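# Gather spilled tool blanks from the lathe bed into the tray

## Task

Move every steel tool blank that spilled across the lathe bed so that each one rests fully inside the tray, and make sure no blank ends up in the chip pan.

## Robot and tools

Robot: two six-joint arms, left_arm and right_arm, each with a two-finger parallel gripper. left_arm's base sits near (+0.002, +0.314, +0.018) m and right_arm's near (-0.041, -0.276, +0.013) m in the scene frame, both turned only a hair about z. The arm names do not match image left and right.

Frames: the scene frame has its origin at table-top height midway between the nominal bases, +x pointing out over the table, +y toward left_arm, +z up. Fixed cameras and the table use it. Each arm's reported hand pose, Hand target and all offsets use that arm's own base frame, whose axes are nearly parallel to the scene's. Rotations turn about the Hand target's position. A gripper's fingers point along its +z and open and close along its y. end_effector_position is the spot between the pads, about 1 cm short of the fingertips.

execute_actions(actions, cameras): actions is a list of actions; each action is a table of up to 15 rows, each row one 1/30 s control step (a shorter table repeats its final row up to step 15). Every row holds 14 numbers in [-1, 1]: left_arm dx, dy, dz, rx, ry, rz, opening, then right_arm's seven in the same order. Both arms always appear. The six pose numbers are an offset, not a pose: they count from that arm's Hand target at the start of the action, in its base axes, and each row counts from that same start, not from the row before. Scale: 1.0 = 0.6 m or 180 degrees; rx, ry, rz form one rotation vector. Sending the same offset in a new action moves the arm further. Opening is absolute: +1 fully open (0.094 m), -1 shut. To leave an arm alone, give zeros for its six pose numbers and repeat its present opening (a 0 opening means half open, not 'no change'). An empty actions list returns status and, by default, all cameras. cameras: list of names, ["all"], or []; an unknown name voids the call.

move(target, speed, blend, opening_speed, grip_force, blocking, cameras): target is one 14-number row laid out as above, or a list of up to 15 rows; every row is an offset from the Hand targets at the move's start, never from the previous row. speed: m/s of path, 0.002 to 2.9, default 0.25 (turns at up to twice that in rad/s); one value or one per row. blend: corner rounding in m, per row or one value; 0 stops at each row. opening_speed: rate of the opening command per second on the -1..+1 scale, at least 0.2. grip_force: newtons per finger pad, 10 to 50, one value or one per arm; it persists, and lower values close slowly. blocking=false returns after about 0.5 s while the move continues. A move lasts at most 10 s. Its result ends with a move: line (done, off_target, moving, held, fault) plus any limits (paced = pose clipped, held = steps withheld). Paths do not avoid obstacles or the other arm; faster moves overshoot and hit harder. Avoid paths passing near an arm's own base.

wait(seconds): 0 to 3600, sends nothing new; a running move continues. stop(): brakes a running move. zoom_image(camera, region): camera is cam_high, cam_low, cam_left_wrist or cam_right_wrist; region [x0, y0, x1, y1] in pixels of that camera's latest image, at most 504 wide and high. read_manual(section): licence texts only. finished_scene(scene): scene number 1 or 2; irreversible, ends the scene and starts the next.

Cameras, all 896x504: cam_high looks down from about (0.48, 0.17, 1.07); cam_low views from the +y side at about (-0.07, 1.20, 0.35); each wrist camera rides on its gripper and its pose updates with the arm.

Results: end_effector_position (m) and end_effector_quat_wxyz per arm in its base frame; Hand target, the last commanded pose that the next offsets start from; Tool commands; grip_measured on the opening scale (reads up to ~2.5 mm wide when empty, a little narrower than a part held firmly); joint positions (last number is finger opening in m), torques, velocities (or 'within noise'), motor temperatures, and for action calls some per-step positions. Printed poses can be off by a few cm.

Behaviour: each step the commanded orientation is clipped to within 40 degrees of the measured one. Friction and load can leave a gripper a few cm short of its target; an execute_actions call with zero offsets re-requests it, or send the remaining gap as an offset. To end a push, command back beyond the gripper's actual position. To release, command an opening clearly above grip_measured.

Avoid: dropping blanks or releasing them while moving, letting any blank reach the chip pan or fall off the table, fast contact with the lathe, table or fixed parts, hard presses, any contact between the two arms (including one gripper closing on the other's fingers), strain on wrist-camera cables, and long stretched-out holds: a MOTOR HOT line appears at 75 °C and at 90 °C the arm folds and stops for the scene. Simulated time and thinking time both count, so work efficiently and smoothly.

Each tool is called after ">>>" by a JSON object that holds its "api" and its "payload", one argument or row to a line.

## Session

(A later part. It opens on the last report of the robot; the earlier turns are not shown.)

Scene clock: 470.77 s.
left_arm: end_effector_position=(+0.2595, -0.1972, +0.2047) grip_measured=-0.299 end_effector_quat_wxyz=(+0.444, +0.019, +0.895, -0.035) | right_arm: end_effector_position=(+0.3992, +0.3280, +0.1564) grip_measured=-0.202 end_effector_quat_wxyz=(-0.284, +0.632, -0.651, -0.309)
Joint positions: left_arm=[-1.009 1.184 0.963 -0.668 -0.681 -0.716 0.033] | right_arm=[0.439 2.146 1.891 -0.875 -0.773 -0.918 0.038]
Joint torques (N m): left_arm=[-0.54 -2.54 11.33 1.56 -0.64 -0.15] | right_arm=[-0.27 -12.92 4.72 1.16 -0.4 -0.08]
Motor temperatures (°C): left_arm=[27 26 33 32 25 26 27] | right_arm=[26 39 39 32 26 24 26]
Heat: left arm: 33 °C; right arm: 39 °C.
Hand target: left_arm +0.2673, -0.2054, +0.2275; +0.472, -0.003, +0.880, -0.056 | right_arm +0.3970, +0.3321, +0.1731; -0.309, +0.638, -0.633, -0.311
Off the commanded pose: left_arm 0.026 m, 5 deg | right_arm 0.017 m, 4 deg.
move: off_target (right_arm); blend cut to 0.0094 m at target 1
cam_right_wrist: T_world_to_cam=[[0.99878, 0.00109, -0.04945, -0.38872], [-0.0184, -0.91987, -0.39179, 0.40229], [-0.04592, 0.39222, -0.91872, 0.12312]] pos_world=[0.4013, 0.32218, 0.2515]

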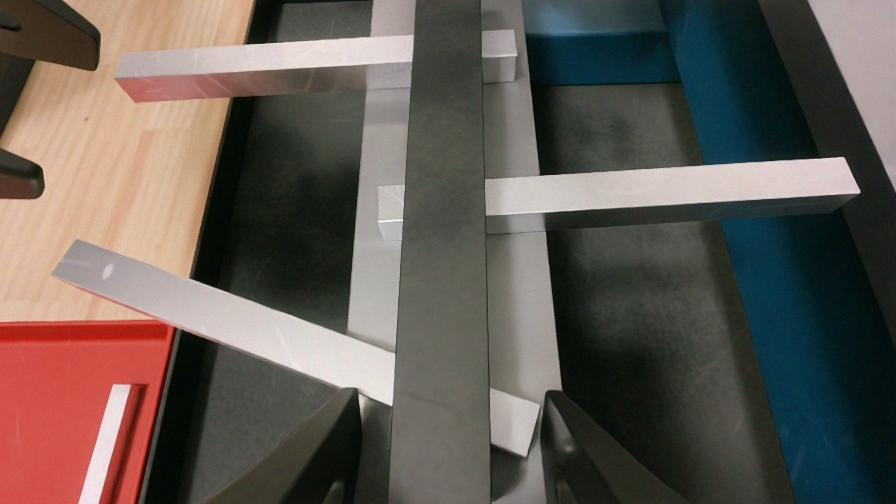

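>>> {"api": "move", "payload": {
  "target": [0,0,0,0,0,0,-0.3, 0.004,0,0.012,0,0,0,-0.2],
  "speed": 0.05,
  "cameras": ["cam_right_wrist"]
}}

Scene clock: 485.03 s.
left_arm: end_effector_position=(+0.2595, -0.1972, +0.2047) grip_measured=-0.299 end_effector_quat_wxyz=(+0.444, +0.019, +0.895, -0.035) | right_arm: end_effector_position=(+0.3992, +0.3280, +0.1564) grip_measured=-0.202 end_effector_quat_wxyz=(-0.284, +0.632, -0.651, -0.309)
Joint positions: left_arm=[-1.009 1.184 0.963 -0.668 -0.681 -0.716 0.033] | right_arm=[0.439 2.146 1.891 -0.875 -0.773 -0.918 0.038]
Joint torques (N m): left_arm=[-0.53 -2.52 11.37 1.56 -0.64 -0.14] | right_arm=[-0.42 -12.36 7.58 0.78 -0.44 -0.08]
Heat: left arm: 33 °C; right arm: 42 °C.
Hand target: left_arm +0.2673, -0.2054, +0.2275; +0.472, -0.003, +0.880, -0.056 | right_arm +0.3994, +0.3321, +0.1803; -0.309, +0.638, -0.633, -0.311
Off the commanded pose: left_arm 0.026 m, 5 deg | right_arm 0.024 m, 4 deg.
move: off_target (right_arm)
cam_right_wrist: T_world_to_cam=[[0.99878, 0.00109, -0.04945, -0.38872], [-0.0184, -0.91987, -0.39179, 0.40229], [-0.04592, 0.39222, -0.91872, 0.12312]] pos_world=[0.4013, 0.32218, 0.2515]

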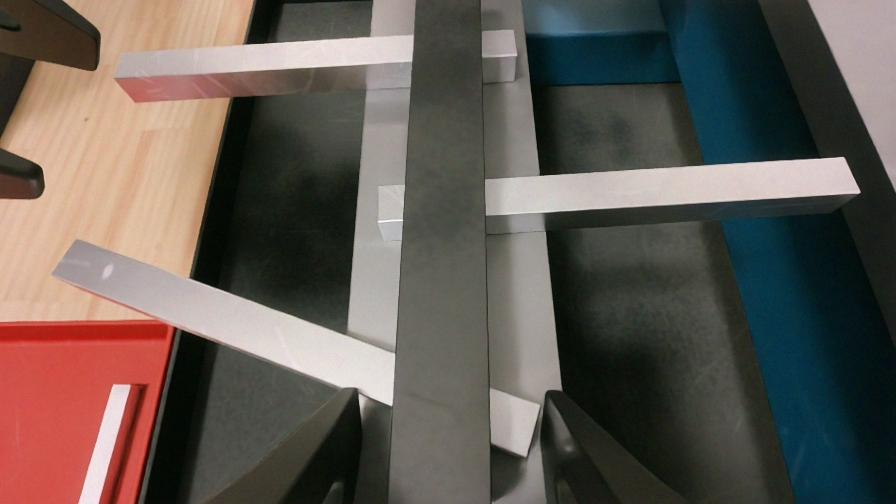

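>>> {"api": "move", "payload": {
  "target": [
    [0,0,0,0,0,0,-0.3, 0,0,0.055,0,0,0,-0.2],
    [0,0,0,0,0,0,-0.3, -0.004,0,0.003,0,0,0,-0.2]
  ],
  "speed": [0.08,0.06],
  "cameras": ["cam_right_wrist"]
}}

Scene clock: 493.17 s.
left_arm: end_effector_position=(+0.2595, -0.1972, +0.2047) grip_measured=-0.299 end_effector_quat_wxyz=(+0.444, +0.019, +0.895, -0.035) | right_arm: end_effector_position=(+0.3986, +0.3279, +0.1648) grip_measured=-0.202 end_effector_quat_wxyz=(-0.282, +0.630, -0.653, -0.311)
Joint positions: left_arm=[-1.009 1.184 0.963 -0.668 -0.681 -0.716 0.033] | right_arm=[0.439 2.146 1.925 -0.912 -0.775 -0.914 0.038]
Joint torques (N m): left_arm=[-0.5 -2.54 11.34 1.56 -0.63 -0.14] | right_arm=[-0.23 -12.9 4.94 1.19 -0.4 -0.06]
Heat: left arm: 33 °C; right arm: 42 °C.
Hand target: left_arm +0.2673, -0.2054, +0.2275; +0.472, -0.003, +0.880, -0.056 | right_arm +0.3970, +0.3321, +0.1821; -0.309, +0.638, -0.633, -0.311
Off the commanded pose: left_arm 0.026 m, 5 deg | right_arm 0.018 m, 4 deg.
move: off_target (right_arm)
cam_right_wrist: T_world_to_cam=[[0.99841, -0.0013, -0.05634, -0.38558], [-0.02329, -0.9199, -0.39147, 0.40738], [-0.05132, 0.39216, -0.91847, 0.13301]] pos_world=[0.40128, 0.32209, 0.25992]

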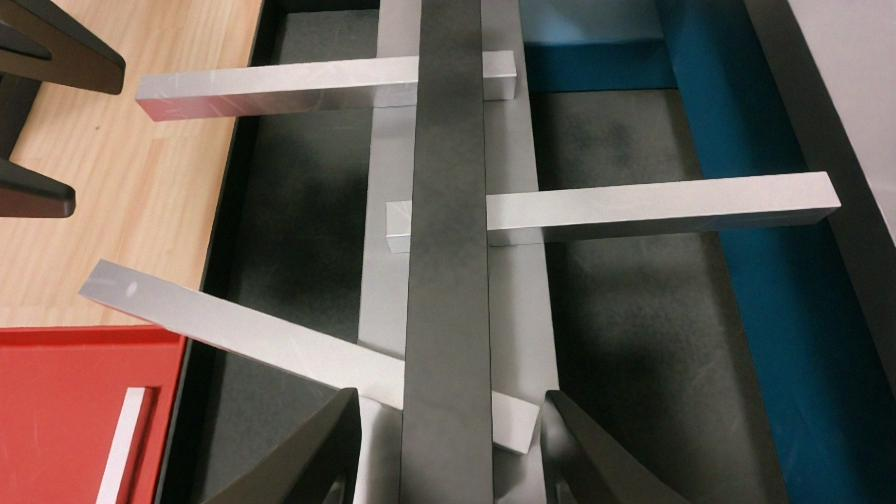

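>>> {"api": "move", "payload": {
  "target": [0,0,0,0,0,0,-0.3, 0,0,0,0,0,0,-1],
  "speed": 0.06,
  "opening_speed": 0.6,
  "cameras": ["cam_high","cam_left_wrist","cam_right_wrist"]
}}

Scene clock: 499.27 s.
left_arm: end_effector_position=(+0.2595, -0.1972, +0.2047) grip_measured=-0.299 end_effector_quat_wxyz=(+0.444, +0.019, +0.895, -0.035) | right_arm: end_effector_position=(+0.3998, +0.3285, +0.1655) grip_measured=-0.671 end_effector_quat_wxyz=(-0.287, +0.634, -0.648, -0.308)
Joint positions: left_arm=[-1.009 1.184 0.963 -0.668 -0.681 -0.716 0.033] | right_arm=[0.439 2.146 1.925 -0.904 -0.775 -0.925 0.015]
Joint torques (N m): left_arm=[-0.53 -2.59 11.33 1.56 -0.64 -0.15] | right_arm=[-0.17 -12.89 4.94 1.1 -0.38 -0.06]
Heat: left arm: 33 °C; right arm: 43 °C.
Hand target: left_arm +0.2673, -0.2054, +0.2275; +0.472, -0.003, +0.880, -0.056 | right_arm +0.3970, +0.3321, +0.1821; -0.309, +0.638, -0.633, -0.311
Off the commanded pose: left_arm 0.026 m, 5 deg | right_arm 0.017 m, 3 deg.
move: done
cam_left_wrist: T_world_to_cam=[[-0.05764, -0.99778, 0.03328, -0.18479], [-0.88158, 0.03522, -0.47072, 0.37068], [0.4685, -0.05647, -0.88166, 0.1384]] pos_world=[0.2513, -0.18962, 0.30266]
cam_right_wrist: T_world_to_cam=[[0.99914, 0.00581, -0.04112, -0.39193], [-0.01091, -0.91863, -0.39497, 0.40345], [-0.04007, 0.39508, -0.91778, 0.12787]] pos_world=[0.40112, 0.32238, 0.26058]

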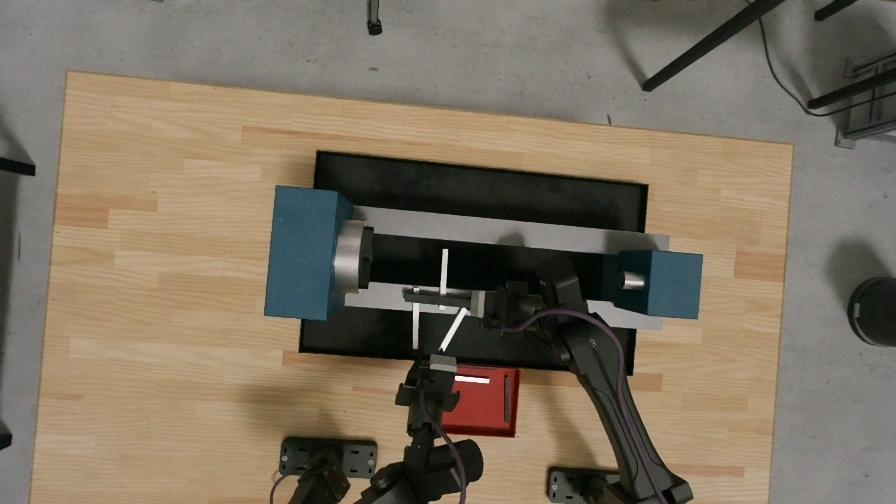

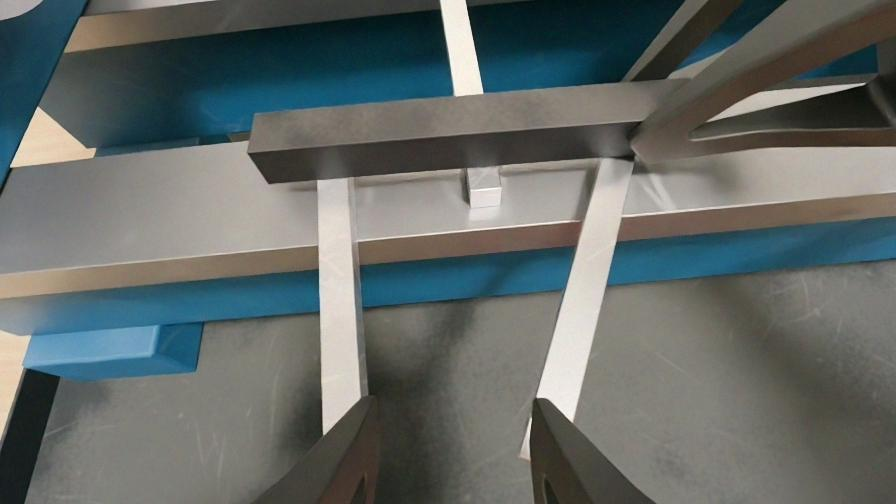

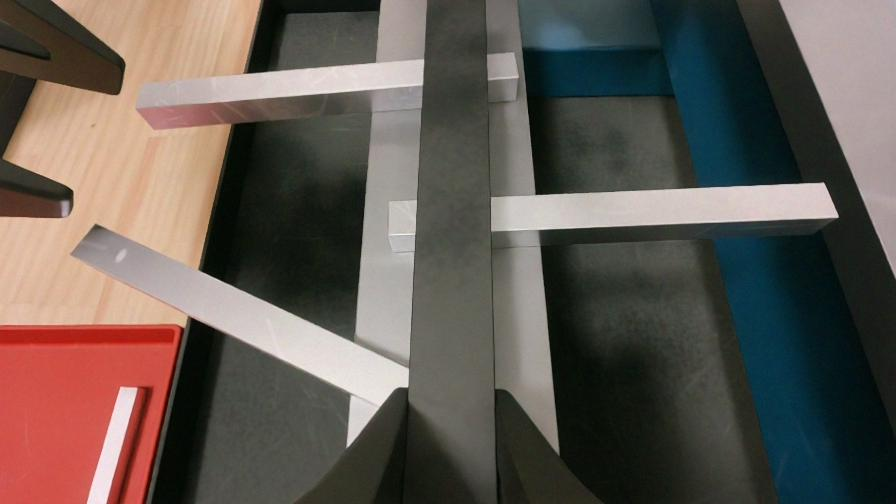

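>>> {"api": "move", "payload": {
  "target": [0.045,0.0717,-0.015,0,0,0.037,-0.3, 0,0,0,0,0,0,-1],
  "speed": 0.12,
  "cameras": ["cam_left_wrist"]
}}

Scene clock: 529.07 s.
left_arm: end_effector_position=(+0.2927, -0.1622, +0.2127) grip_measured=-0.299 end_effector_quat_wxyz=(+0.462, -0.047, +0.886, -0.015) | right_arm: end_effector_position=(+0.3998, +0.3285, +0.1655) grip_measured=-0.671 end_effector_quat_wxyz=(-0.287, +0.634, -0.648, -0.308)
Joint positions: left_arm=[-0.855 1.184 0.963 -0.61 -0.681 -0.689 0.033] | right_arm=[0.439 2.146 1.925 -0.904 -0.775 -0.925 0.015]
Joint torques (N m): left_arm=[0.76 -4.23 6.45 1.64 -0.32 0.09] | right_arm=[-0.18 -12.97 4.92 1.1 -0.4 -0.07]
Motor temperatures (°C): left_arm=[27 26 33 33 25 26 27] | right_arm=[26 46 37 33 26 24 27]
Heat: left arm: 33 °C; right arm: 46 °C.
Hand target: left_arm +0.2943, -0.1624, +0.2185; +0.474, -0.054, +0.878, -0.028 | right_arm +0.3970, +0.3321, +0.1821; -0.309, +0.638, -0.633, -0.311
Off the commanded pose: left_arm 0.006 m, 2 deg | right_arm 0.017 m, 3 deg.
move: done
cam_left_wrist: T_world_to_cam=[[0.07761, -0.99528, 0.05821, -0.19278], [-0.86003, -0.09637, -0.50106, 0.38131], [0.50431, -0.01118, -0.86345, 0.12481]] pos_world=[0.27996, -0.15373, 0.31005]

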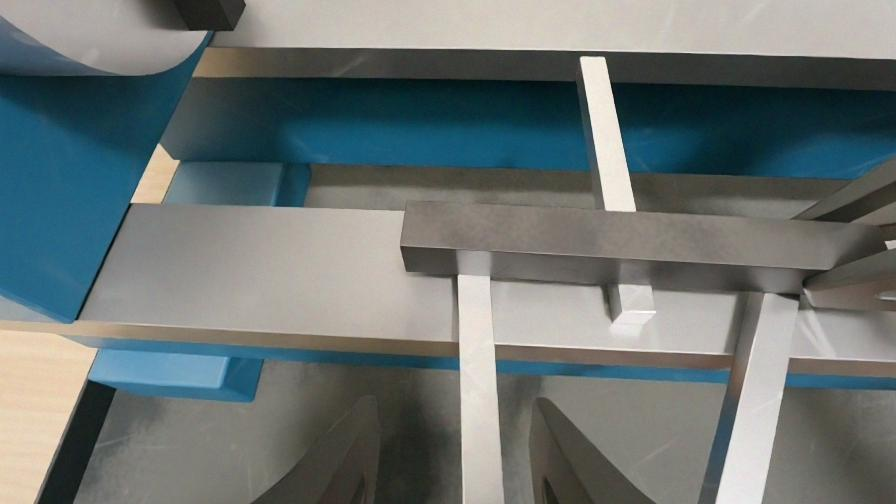

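>>> {"api": "move", "payload": {
  "target": [
    [0.0103,-0.0233,-0.01,0,0,0,-0.35, 0,0,0,0,0,0,-1],
    [0.0103,-0.0233,-0.0542,0,0,0,-0.35, 0,0,0,0,0,0,-1]
  ],
  "speed": 0.08,
  "cameras": ["cam_left_wrist"]
}}

Scene clock: 545.83 s.
left_arm: end_effector_position=(+0.3003, -0.1710, +0.1852) grip_measured=-0.348 end_effector_quat_wxyz=(+0.464, -0.049, +0.884, -0.018) | right_arm: end_effector_position=(+0.3998, +0.3285, +0.1655) grip_measured=-0.671 end_effector_quat_wxyz=(-0.287, +0.634, -0.648, -0.308)
Joint positions: left_arm=[-0.855 1.231 0.879 -0.468 -0.681 -0.69 0.031] | right_arm=[0.439 2.146 1.925 -0.904 -0.775 -0.925 0.015]
Joint torques (N m): left_arm=[-1.05 -3 6.46 1.64 -0.42 -0.11] | right_arm=[-0.17 -12.82 4.9 1.09 -0.4 -0.06]
Heat: left arm: 34 °C; right arm: 46 °C.
Hand target: left_arm +0.3005, -0.1764, +0.1860; +0.474, -0.054, +0.878, -0.028 | right_arm +0.3970, +0.3321, +0.1821; -0.309, +0.638, -0.633, -0.311
Off the commanded pose: left_arm 0.005 m, 2 deg | right_arm 0.017 m, 3 deg.
move: done
cam_left_wrist: T_world_to_cam=[[0.07805, -0.99471, 0.06679, -0.20213], [-0.85687, -0.10118, -0.5055, 0.37233], [0.50958, -0.01777, -0.86024, 0.09393]] pos_world=[0.28695, -0.16172, 0.28252]

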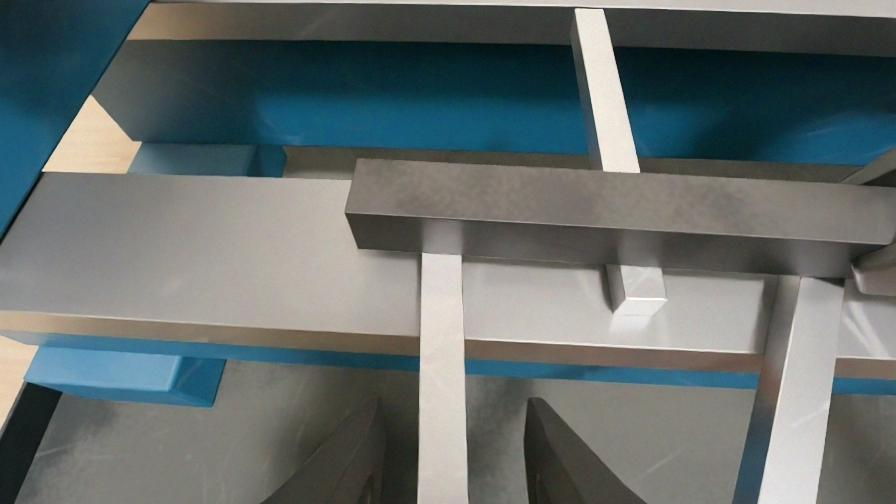

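>>> {"api": "move", "payload": {
  "target": [
    [0.0,0.0033,-0.016,0,0,0,-0.35, 0,0,0,0,0,0,-1],
    [0.0,0.0033,-0.016,0,0,0,-1, 0,0,0,0,0,0,-1],
    [-0.035,0.0013,-0.016,0,0,0,-1, 0.0117,0,0,0,0,0,-1]
  ],
  "speed": [0.05,0.05,0.06],
  "opening_speed": 1.0,
  "cameras": ["cam_left_wrist","cam_right_wrist"]
}}

Scene clock: 560.53 s.
left_arm: end_effector_position=(+0.2884, -0.1777, +0.1743) grip_measured=-0.805 end_effector_quat_wxyz=(+0.473, -0.058, +0.879, -0.027) | right_arm: end_effector_position=(+0.3995, +0.3288, +0.1658) grip_measured=-0.671 end_effector_quat_wxyz=(-0.289, +0.636, -0.646, -0.309)
Joint positions: left_arm=[-0.918 1.222 0.819 -0.43 -0.73 -0.756 0.009] | right_arm=[0.439 2.146 1.925 -0.904 -0.778 -0.931 0.015]
Joint torques (N m): left_arm=[-1.72 -5.26 6.52 0.99 -0.45 -0.12] | right_arm=[-0.75 -10.81 8.16 0.87 -0.41 -0.05]
Heat: left arm: 35 °C; right arm: 47 °C.
Hand target: left_arm +0.2795, -0.1756, +0.1764; +0.474, -0.054, +0.878, -0.028 | right_arm +0.4040, +0.3321, +0.1821; -0.309, +0.638, -0.633, -0.311
Off the commanded pose: left_arm 0.009 m, 0 deg | right_arm 0.017 m, 3 deg.
move: off_target (right_arm)
cam_left_wrist: T_world_to_cam=[[0.08372, -0.99235, 0.09068, -0.21245], [-0.84538, -0.1189, -0.52076, 0.35202], [0.52756, -0.03307, -0.84887, 0.08051]] pos_world=[0.2729, -0.16631, 0.27093]
cam_right_wrist: T_world_to_cam=[[0.99923, 0.01113, -0.03762, -0.3939], [-0.00474, -0.91764, -0.39739, 0.40139], [-0.03895, 0.39726, -0.91688, 0.12672]] pos_world=[0.40043, 0.32237, 0.26087]

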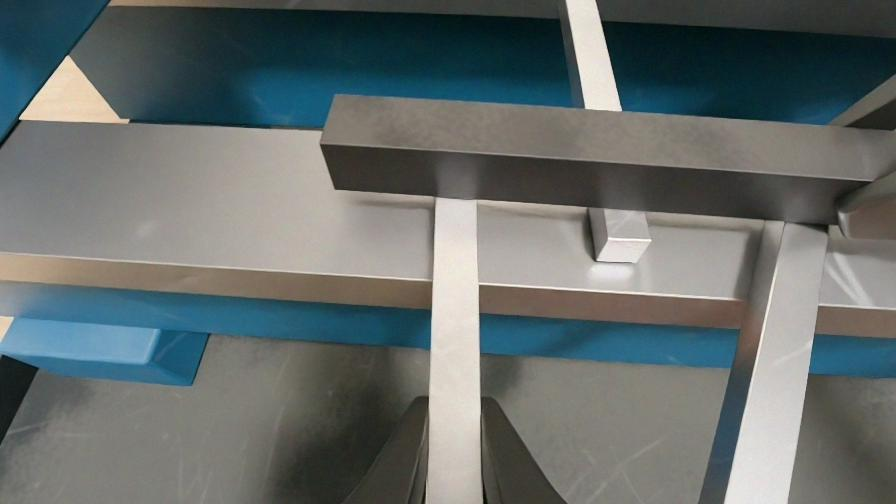

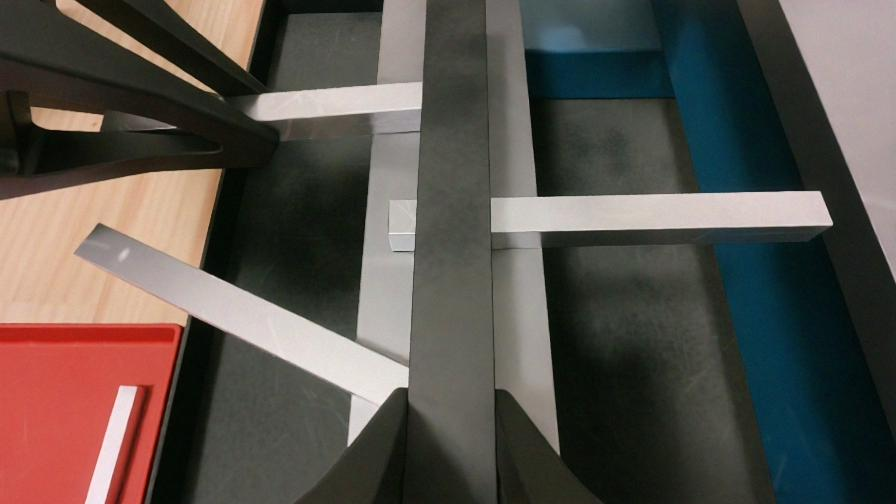

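>>> {"api": "move", "payload": {
  "target": [
    [-0.09,-0.0055,0.0,0,0,0,-1, 0,0,0,0,0,0,-1],
    [-0.13,-0.008,0.1,0,0,0,-1, 0,0,0,0,0,0,-1]
  ],
  "speed": [0.07,0.15],
  "blend": [0.005,0],
  "cameras": ["cam_high","cam_left_wrist","cam_right_wrist"]
}}

Scene clock: 567.20 s.
left_arm: end_effector_position=(+0.1974, -0.1801, +0.2152) grip_measured=-0.805 end_effector_quat_wxyz=(+0.446, -0.042, +0.894, -0.023) | right_arm: end_effector_position=(+0.3990, +0.3294, +0.1658) grip_measured=-0.671 end_effector_quat_wxyz=(-0.289, +0.637, -0.645, -0.309)
Joint positions: left_arm=[-1.288 1.15 1.028 -1.088 -0.874 -1.212 0.009] | right_arm=[0.441 2.146 1.925 -0.904 -0.778 -0.932 0.015]
Joint torques (N m): left_arm=[-0.91 -2 11.02 0.51 -1.02 -0.15] | right_arm=[-0.84 -10.85 8.17 0.85 -0.39 -0.08]
Heat: left arm: 34 °C; right arm: 46 °C.
Hand target: left_arm +0.2015, -0.1804, +0.2364; +0.474, -0.054, +0.878, -0.028 | right_arm +0.4040, +0.3321, +0.1821; -0.309, +0.638, -0.633, -0.311
Off the commanded pose: left_arm 0.022 m, 4 deg | right_arm 0.017 m, 3 deg.
move: off_target (left_arm)
cam_left_wrist: T_world_to_cam=[[0.06175, -0.99593, 0.06561, -0.20192], [-0.87779, -0.08547, -0.47136, 0.29793], [0.47505, -0.02848, -0.8795, 0.18091]] pos_world=[0.18804, -0.17048, 0.31279]
cam_right_wrist: T_world_to_cam=[[0.99924, 0.01368, -0.03646, -0.39444], [-0.00194, -0.91764, -0.39741, 0.40091], [-0.03889, 0.39718, -0.91692, 0.12643]] pos_world=[0.39984, 0.32307, 0.26087]

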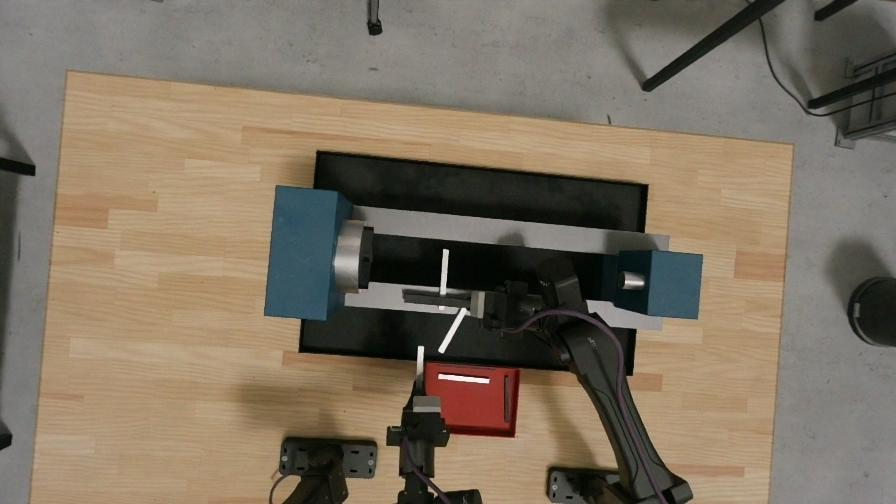

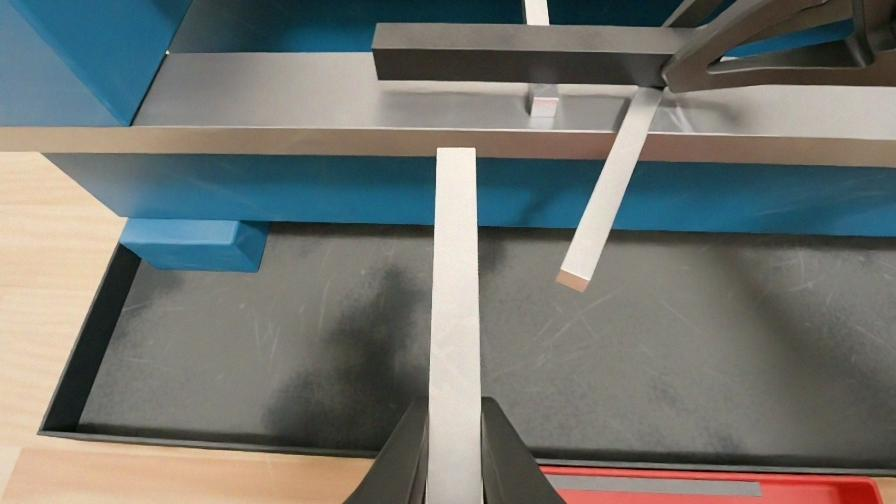

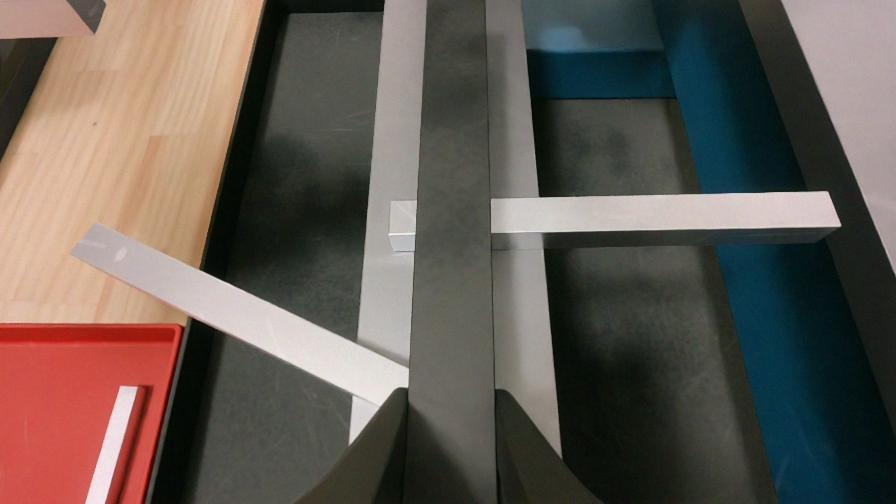

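>>> {"api": "move", "payload": {
  "target": [
    [-0.02,0.0,0.06,0.01,-0.015,-0.15,-1, 0,0,0,0,0,0,-1],
    [-0.05,-0.10,0.06,0.0377,-0.0569,-0.5177,-1, 0,0,0,0,0,0,-1],
    [-0.0508,-0.1385,-0.219,0.0377,-0.0569,-0.5177,-1, 0,0,0,0,0,0,-1]
  ],
  "speed": 0.2,
  "blend": [0.02,0.04,0],
  "cameras": ["cam_high","cam_left_wrist"]
}}

Scene clock: 602.37 s.
left_arm: end_effector_position=(+0.1722, -0.2575, +0.1010) grip_measured=-0.805 end_effector_quat_wxyz=(+0.361, +0.622, +0.618, -0.317) | right_arm: end_effector_position=(+0.3990, +0.3294, +0.1658) grip_measured=-0.671 end_effector_quat_wxyz=(-0.289, +0.637, -0.645, -0.309)
Joint positions: left_arm=[-0.581 1.187 0.477 -0.106 0.741 0.691 0.009] | right_arm=[0.441 2.146 1.925 -0.904 -0.778 -0.932 0.015]
Joint torques (N m): left_arm=[-0.95 -2.25 6.06 1.8 0.33 -0.11] | right_arm=[-0.79 -10.93 8.24 0.85 -0.38 -0.08]
Heat: left arm: 35 °C; right arm: 45 °C.
Hand target: left_arm +0.1710, -0.2635, +0.1050; +0.376, +0.627, +0.602, -0.321 | right_arm +0.4040, +0.3321, +0.1821; -0.309, +0.638, -0.633, -0.311
Off the commanded pose: left_arm 0.007 m, 3 deg | right_arm 0.017 m, 3 deg.
move: off_target (left_arm)
cam_left_wrist: T_world_to_cam=[[-0.9971, -0.03339, -0.06833, 0.17376], [0.00872, 0.84235, -0.53887, 0.30837], [0.07555, -0.5379, -0.83961, 0.02391]] pos_world=[0.16876, -0.24108, 0.19812]

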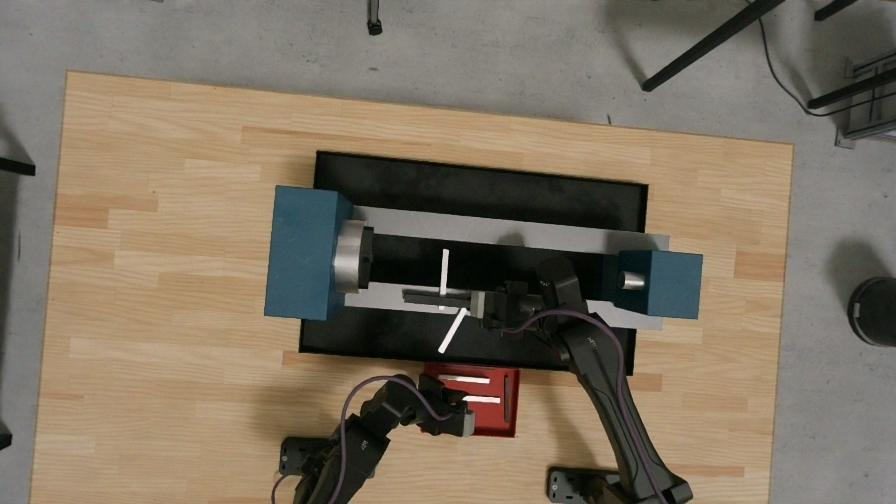

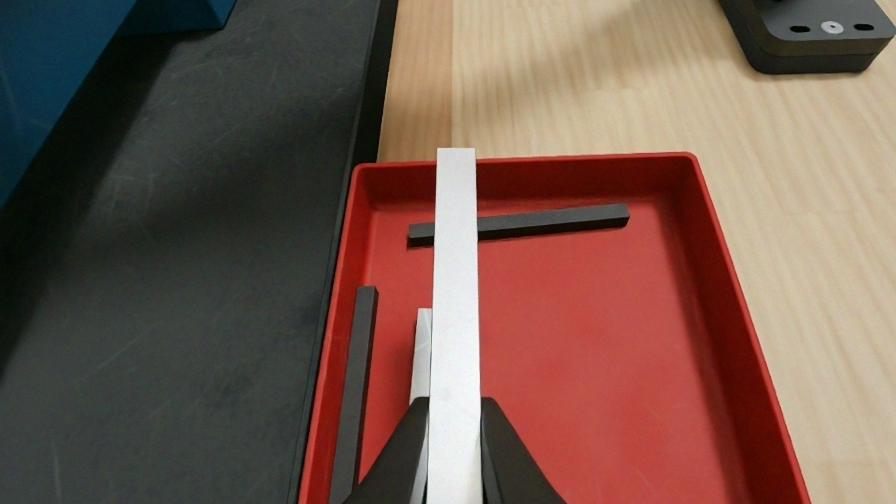

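>>> {"api": "move", "payload": {
  "target": [
    [-0.0083,-0.004,-0.03,0.016,0,0,-1, 0,0,0,0,0,0,-1],
    [-0.0083,-0.0102,-0.1133,0.016,0,0,-1, 0,0,0,0,0,0,-1],
    [-0.0083,-0.0102,-0.1133,0.016,0,0,-0.64, 0,0,0,0,0,0,-1],
    [-0.0083,0.0,0.09,0.016,0,0,-0.64, 0,0,0,0,0,0,-1]
  ],
  "speed": [0.1,0.07,0.07,0.15],
  "blend": [0.01,0,0,0],
  "opening_speed": 1.0,
  "cameras": ["cam_high","cam_left_wrist"]
}}

Scene clock: 634.57 s.
left_arm: end_effector_position=(+0.1662, -0.2608, +0.1453) grip_measured=-0.642 end_effector_quat_wxyz=(+0.355, +0.631, +0.621, -0.299) | right_arm: end_effector_position=(+0.3990, +0.3294, +0.1658) grip_measured=-0.671 end_effector_quat_wxyz=(-0.289, +0.637, -0.645, -0.309)
Joint positions: left_arm=[-0.636 1.084 0.632 -0.36 0.67 0.674 0.017] | right_arm=[0.441 2.146 1.925 -0.904 -0.778 -0.932 0.015]
Joint torques (N m): left_arm=[0.84 -2.09 11.4 0.99 0.46 0.1] | right_arm=[-0.76 -10.92 8.25 0.87 -0.4 -0.04]
Heat: left arm: 34 °C; right arm: 44 °C.
Hand target: left_arm +0.1661, -0.2635, +0.1590; +0.360, +0.636, +0.610, -0.306 | right_arm +0.4040, +0.3321, +0.1821; -0.309, +0.638, -0.633, -0.311
Off the commanded pose: left_arm 0.014 m, 2 deg | right_arm 0.017 m, 3 deg.
move: off_target (left_arm); target 3's new opening was sent with left_arm's hand 0.008 m and 3 deg from that target
cam_left_wrist: T_world_to_cam=[[-0.99552, -0.03302, -0.08863, 0.17353], [0.01642, 0.86249, -0.50582, 0.33434], [0.09314, -0.505, -0.85808, 0.0681]] pos_world=[0.16092, -0.24824, 0.24293]

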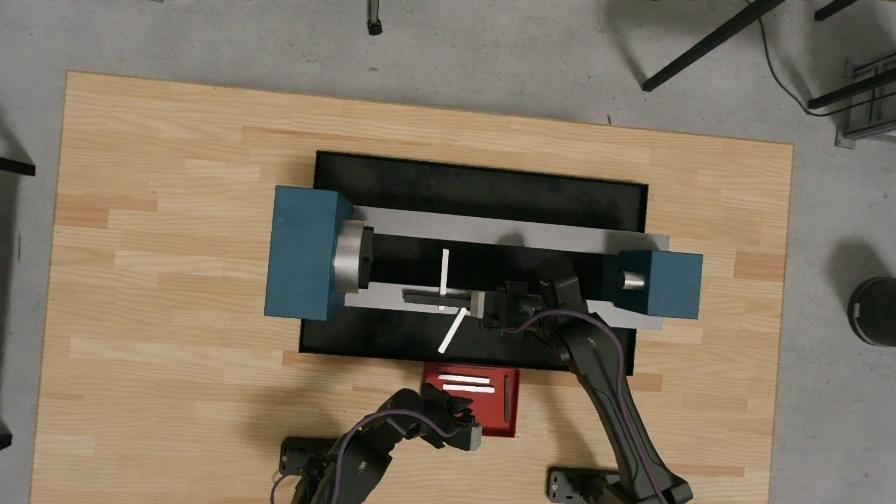

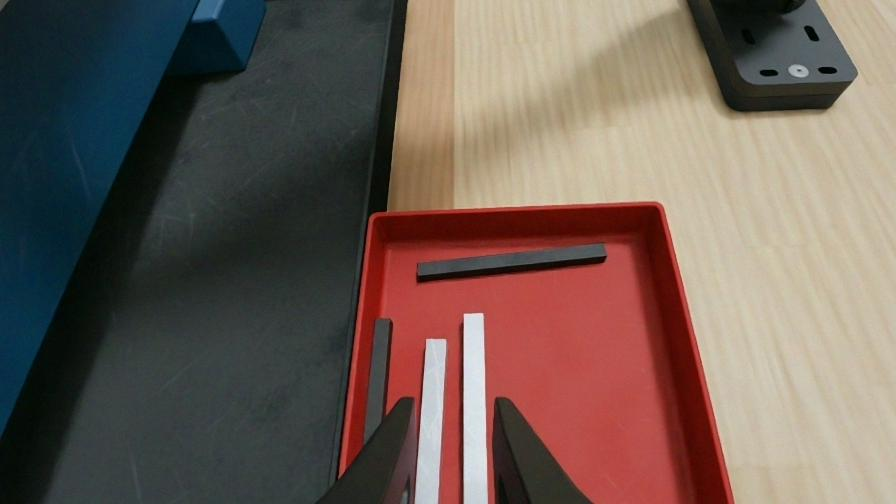

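>>> {"api": "move", "payload": {
  "target": [
    [0.03,0.02,0.16,0,0,0.05,-0.4, 0,0,0,0,0,0,-1],
    [0.2098,0.0592,0.1383,-0.0266,0.0275,0.356,-0.35, 0,0,0,0,0,0,-1]
  ],
  "speed": 0.2,
  "blend": [0.03,0],
  "cameras": ["cam_left_wrist","cam_right_wrist"]
}}

Scene clock: 657.17 s.
left_arm: end_effector_position=(+0.2849, -0.2183, +0.2188) grip_measured=-0.352 end_effector_quat_wxyz=(+0.437, +0.202, +0.871, -0.102) | right_arm: end_effector_position=(+0.3990, +0.3294, +0.1658) grip_measured=-0.671 end_effector_quat_wxyz=(-0.289, +0.637, -0.645, -0.309)
Joint positions: left_arm=[-0.788 1.149 0.951 -0.47 -0.264 -0.204 0.03] | right_arm=[0.441 2.146 1.925 -0.904 -0.778 -0.932 0.015]
Joint torques (N m): left_arm=[-0.91 -2.58 10.96 2.02 -0.28 -0.14] | right_arm=[-0.79 -10.84 8.21 0.88 -0.41 -0.06]
Heat: left arm: 34 °C; right arm: 45 °C.
Hand target: left_arm +0.2919, -0.2280, +0.2420; +0.467, +0.188, +0.856, -0.118 | right_arm +0.4040, +0.3321, +0.1821; -0.309, +0.638, -0.633, -0.311
Off the commanded pose: left_arm 0.026 m, 5 deg | right_arm 0.017 m, 3 deg.
move: off_target (left_arm); target 2's new opening was sent with left_arm's hand 0.026 m and 5 deg from that target
cam_left_wrist: T_world_to_cam=[[-0.43376, -0.90096, -0.01116, -0.06691], [-0.78921, 0.38587, -0.47776, 0.45225], [0.43474, -0.19842, -0.87842, 0.11568]] pos_world=[0.2776, -0.21184, 0.31694]
cam_right_wrist: T_world_to_cam=[[0.99924, 0.01368, -0.03646, -0.39444], [-0.00194, -0.91764, -0.39741, 0.40091], [-0.03889, 0.39718, -0.91692, 0.12643]] pos_world=[0.39984, 0.32307, 0.26087]

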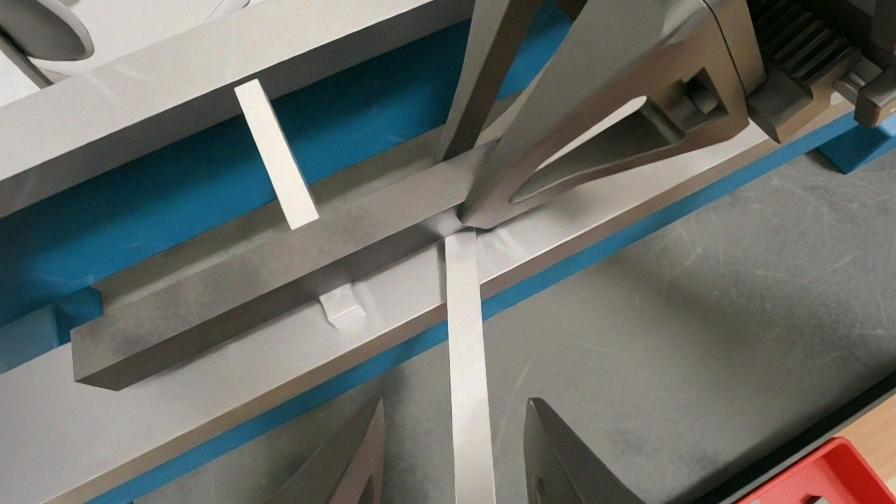

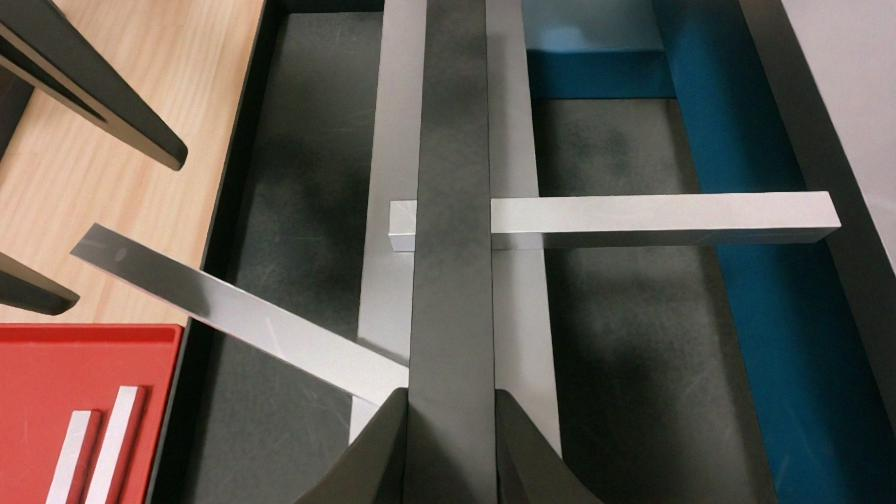

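>>> {"api": "move", "payload": {
  "target": [
    [-0.004,-0.005,-0.03,0,0,0.0095,-0.36, 0,0,0,0,0,0,-1],
    [-0.0082,-0.005,-0.0942,0,0,0.0095,-0.36, 0,0,0,0,0,0,-1]
  ],
  "speed": 0.08,
  "cameras": ["cam_left_wrist"]
}}

Scene clock: 671.30 s.
left_arm: end_effector_position=(+0.2855, -0.2270, +0.1830) grip_measured=-0.358 end_effector_quat_wxyz=(+0.455, +0.184, +0.865, -0.105) | right_arm: end_effector_position=(+0.3990, +0.3294, +0.1658) grip_measured=-0.671 end_effector_quat_wxyz=(-0.289, +0.637, -0.645, -0.309)
Joint positions: left_arm=[-0.832 1.167 0.788 -0.258 -0.324 -0.248 0.03] | right_arm=[0.441 2.146 1.925 -0.904 -0.778 -0.932 0.015]
Joint torques (N m): left_arm=[-0.9 -2.73 6.67 2.06 -0.31 -0.13] | right_arm=[-0.77 -10.81 8.28 0.86 -0.4 -0.07]
Heat: left arm: 36 °C; right arm: 45 °C.
Hand target: left_arm +0.2870, -0.2310, +0.1855; +0.468, +0.175, +0.859, -0.111 | right_arm +0.4040, +0.3321, +0.1821; -0.309, +0.638, -0.633, -0.311
Off the commanded pose: left_arm 0.005 m, 2 deg | right_arm 0.017 m, 3 deg.
move: done
cam_left_wrist: T_world_to_cam=[[-0.40743, -0.91323, 0.0026, -0.08765], [-0.78403, 0.34833, -0.51378, 0.43557], [0.46829, -0.21137, -0.85792, 0.066]] pos_world=[0.27488, -0.21781, 0.28064]

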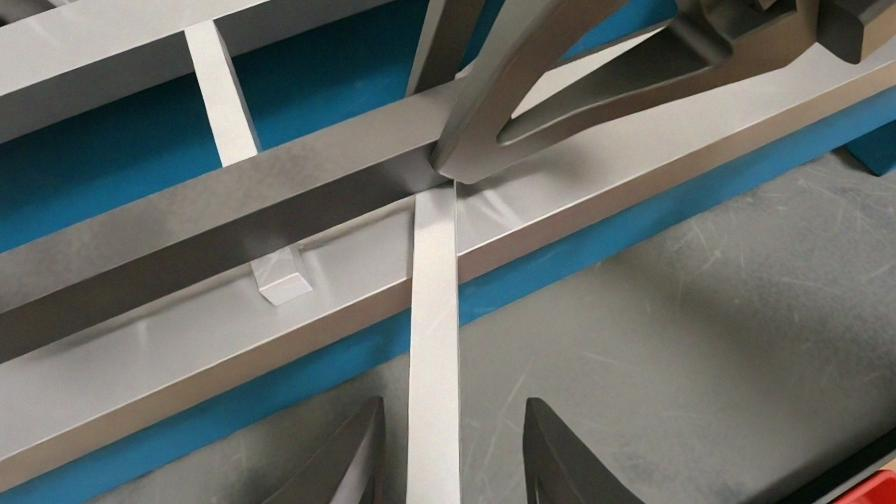

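>>> {"api": "move", "payload": {
  "target": [
    [0.0033,0.01,-0.013,0,0,0,-0.36, 0,0,0,0,0,0,-1],
    [0.0033,0.01,-0.013,0,0,0,-1, 0,0,0,0,0,0,-1],
    [-0.03,0.024,-0.013,0,0,0,-1, 0,0,0,0,0,0,-1]
  ],
  "speed": [0.05,0.05,0.06],
  "opening_speed": 1.0,
  "cameras": ["cam_left_wrist","cam_right_wrist"]
}}

Scene clock: 692.23 s.
left_arm: end_effector_position=(+0.2757, -0.2179, +0.1722) grip_measured=-0.806 end_effector_quat_wxyz=(+0.462, +0.174, +0.863, -0.108) | right_arm: end_effector_position=(+0.3951, +0.3339, +0.1662) grip_measured=-0.671 end_effector_quat_wxyz=(-0.285, +0.637, -0.644, -0.313)
Joint positions: left_arm=[-0.846 1.11 0.701 -0.215 -0.345 -0.271 0.009] | right_arm=[0.452 2.146 1.925 -0.904 -0.781 -0.922 0.015]
Joint torques (N m): left_arm=[-1.37 -5.03 6.98 1.52 -0.26 -0.11] | right_arm=[-0.91 -10.84 8.14 0.84 -0.4 -0.05]
Heat: left arm: 36 °C; right arm: 45 °C.
Hand target: left_arm +0.2690, -0.2166, +0.1777; +0.468, +0.175, +0.859, -0.111 | right_arm +0.4040, +0.3321, +0.1821; -0.309, +0.638, -0.633, -0.311
Off the commanded pose: left_arm 0.009 m, 1 deg | right_arm 0.018 m, 3 deg.
move: done
cam_left_wrist: T_world_to_cam=[[-0.39248, -0.91963, 0.01527, -0.09104], [-0.7846, 0.3261, -0.52732, 0.41682], [0.47996, -0.21894, -0.84953, 0.05685]] pos_world=[0.26402, -0.2072, 0.26948]
cam_right_wrist: T_world_to_cam=[[0.99877, 0.01896, -0.04581, -0.39068], [-0.00092, -0.91677, -0.39942, 0.40484], [-0.04957, 0.39897, -0.91562, 0.1283]] pos_world=[0.39693, 0.32736, 0.26128]

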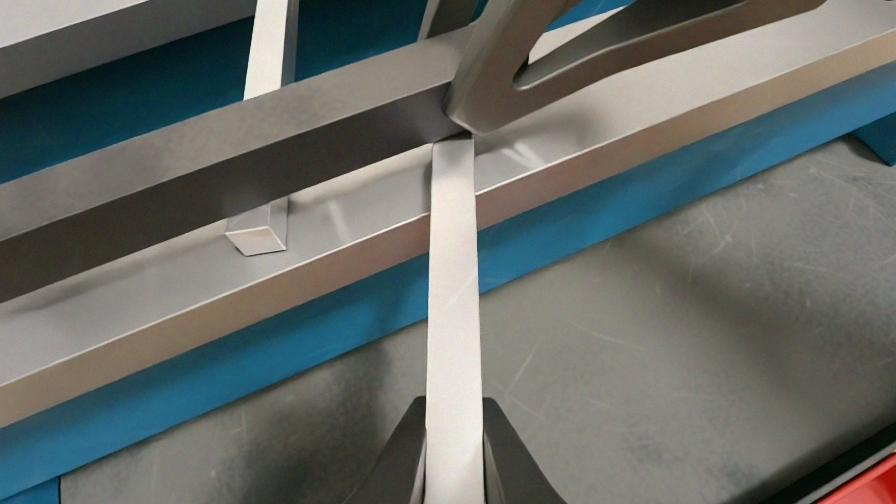

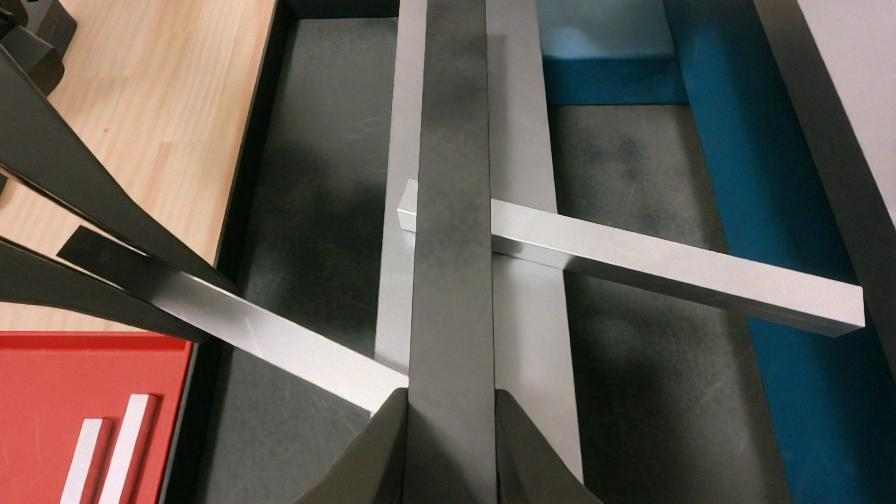

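>>> {"api": "move", "payload": {
  "target": [
    [-0.055,0.024,0.0,0,0,0,-1, 0.01,-0.015,0,0,0,0,-1],
    [-0.1,0.035,0.1,0,0,0,-1, 0.01,-0.015,0,0,0,0,-1]
  ],
  "speed": [0.06,0.15],
  "blend": [0.004,0],
  "cameras": ["cam_high","cam_left_wrist","cam_right_wrist"]
}}

Scene clock: 700.87 s.
left_arm: end_effector_position=(+0.2082, -0.1972, +0.2171) grip_measured=-0.806 end_effector_quat_wxyz=(+0.452, +0.190, +0.865, -0.106) | right_arm: end_effector_position=(+0.4054, +0.3201, +0.1658) grip_measured=-0.671 end_effector_quat_wxyz=(-0.292, +0.633, -0.648, -0.306)
Joint positions: left_arm=[-1.067 0.875 0.811 -0.642 -0.498 -0.4 0.009] | right_arm=[0.418 2.146 1.925 -0.909 -0.781 -0.945 0.015]
Joint torques (N m): left_arm=[-0.88 -1.43 12.11 1.29 -0.5 -0.16] | right_arm=[-0.83 -10.07 9.91 0.57 -0.48 -0.14]
Heat: left arm: 36 °C; right arm: 45 °C.
Hand target: left_arm +0.2090, -0.1956, +0.2377; +0.468, +0.175, +0.859, -0.111 | right_arm +0.4100, +0.3231, +0.1821; -0.309, +0.638, -0.633, -0.311
Off the commanded pose: left_arm 0.021 m, 3 deg | right_arm 0.017 m, 3 deg.
move: off_target (left_arm, right_arm)
cam_left_wrist: T_world_to_cam=[[-0.41778, -0.90855, -0.00098, -0.08815], [-0.78261, 0.36041, -0.50757, 0.38283], [0.4615, -0.21129, -0.86161, 0.13989]] pos_world=[0.19822, -0.18851, 0.31476]
cam_right_wrist: T_world_to_cam=[[0.99947, -0.00011, -0.03244, -0.39711], [-0.01302, -0.91721, -0.39819, 0.39679], [-0.02971, 0.3984, -0.91673, 0.12626]] pos_world=[0.40582, 0.3136, 0.26086]

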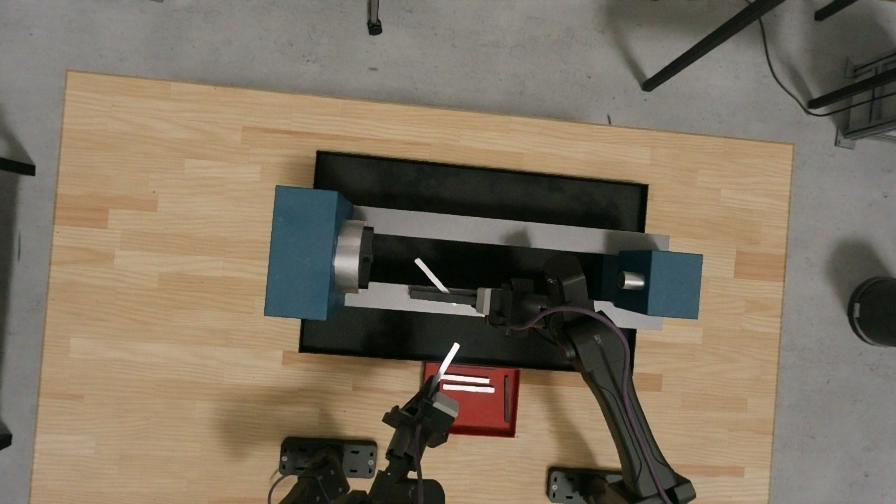

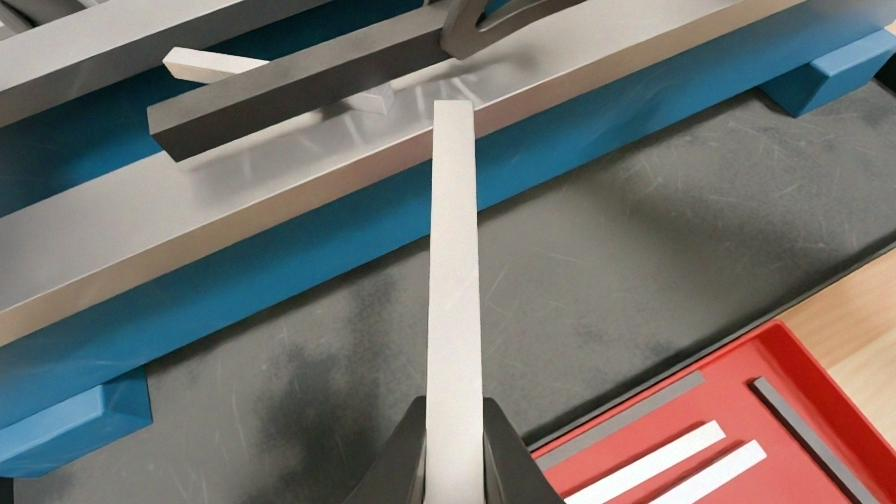

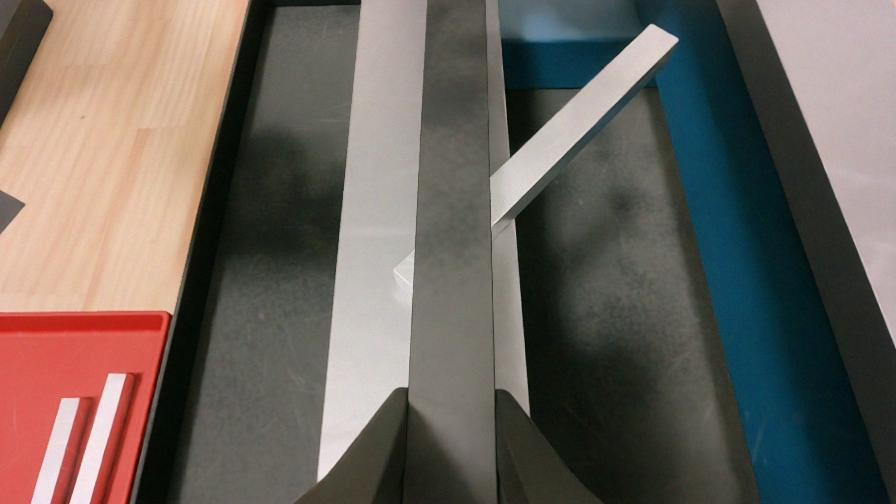

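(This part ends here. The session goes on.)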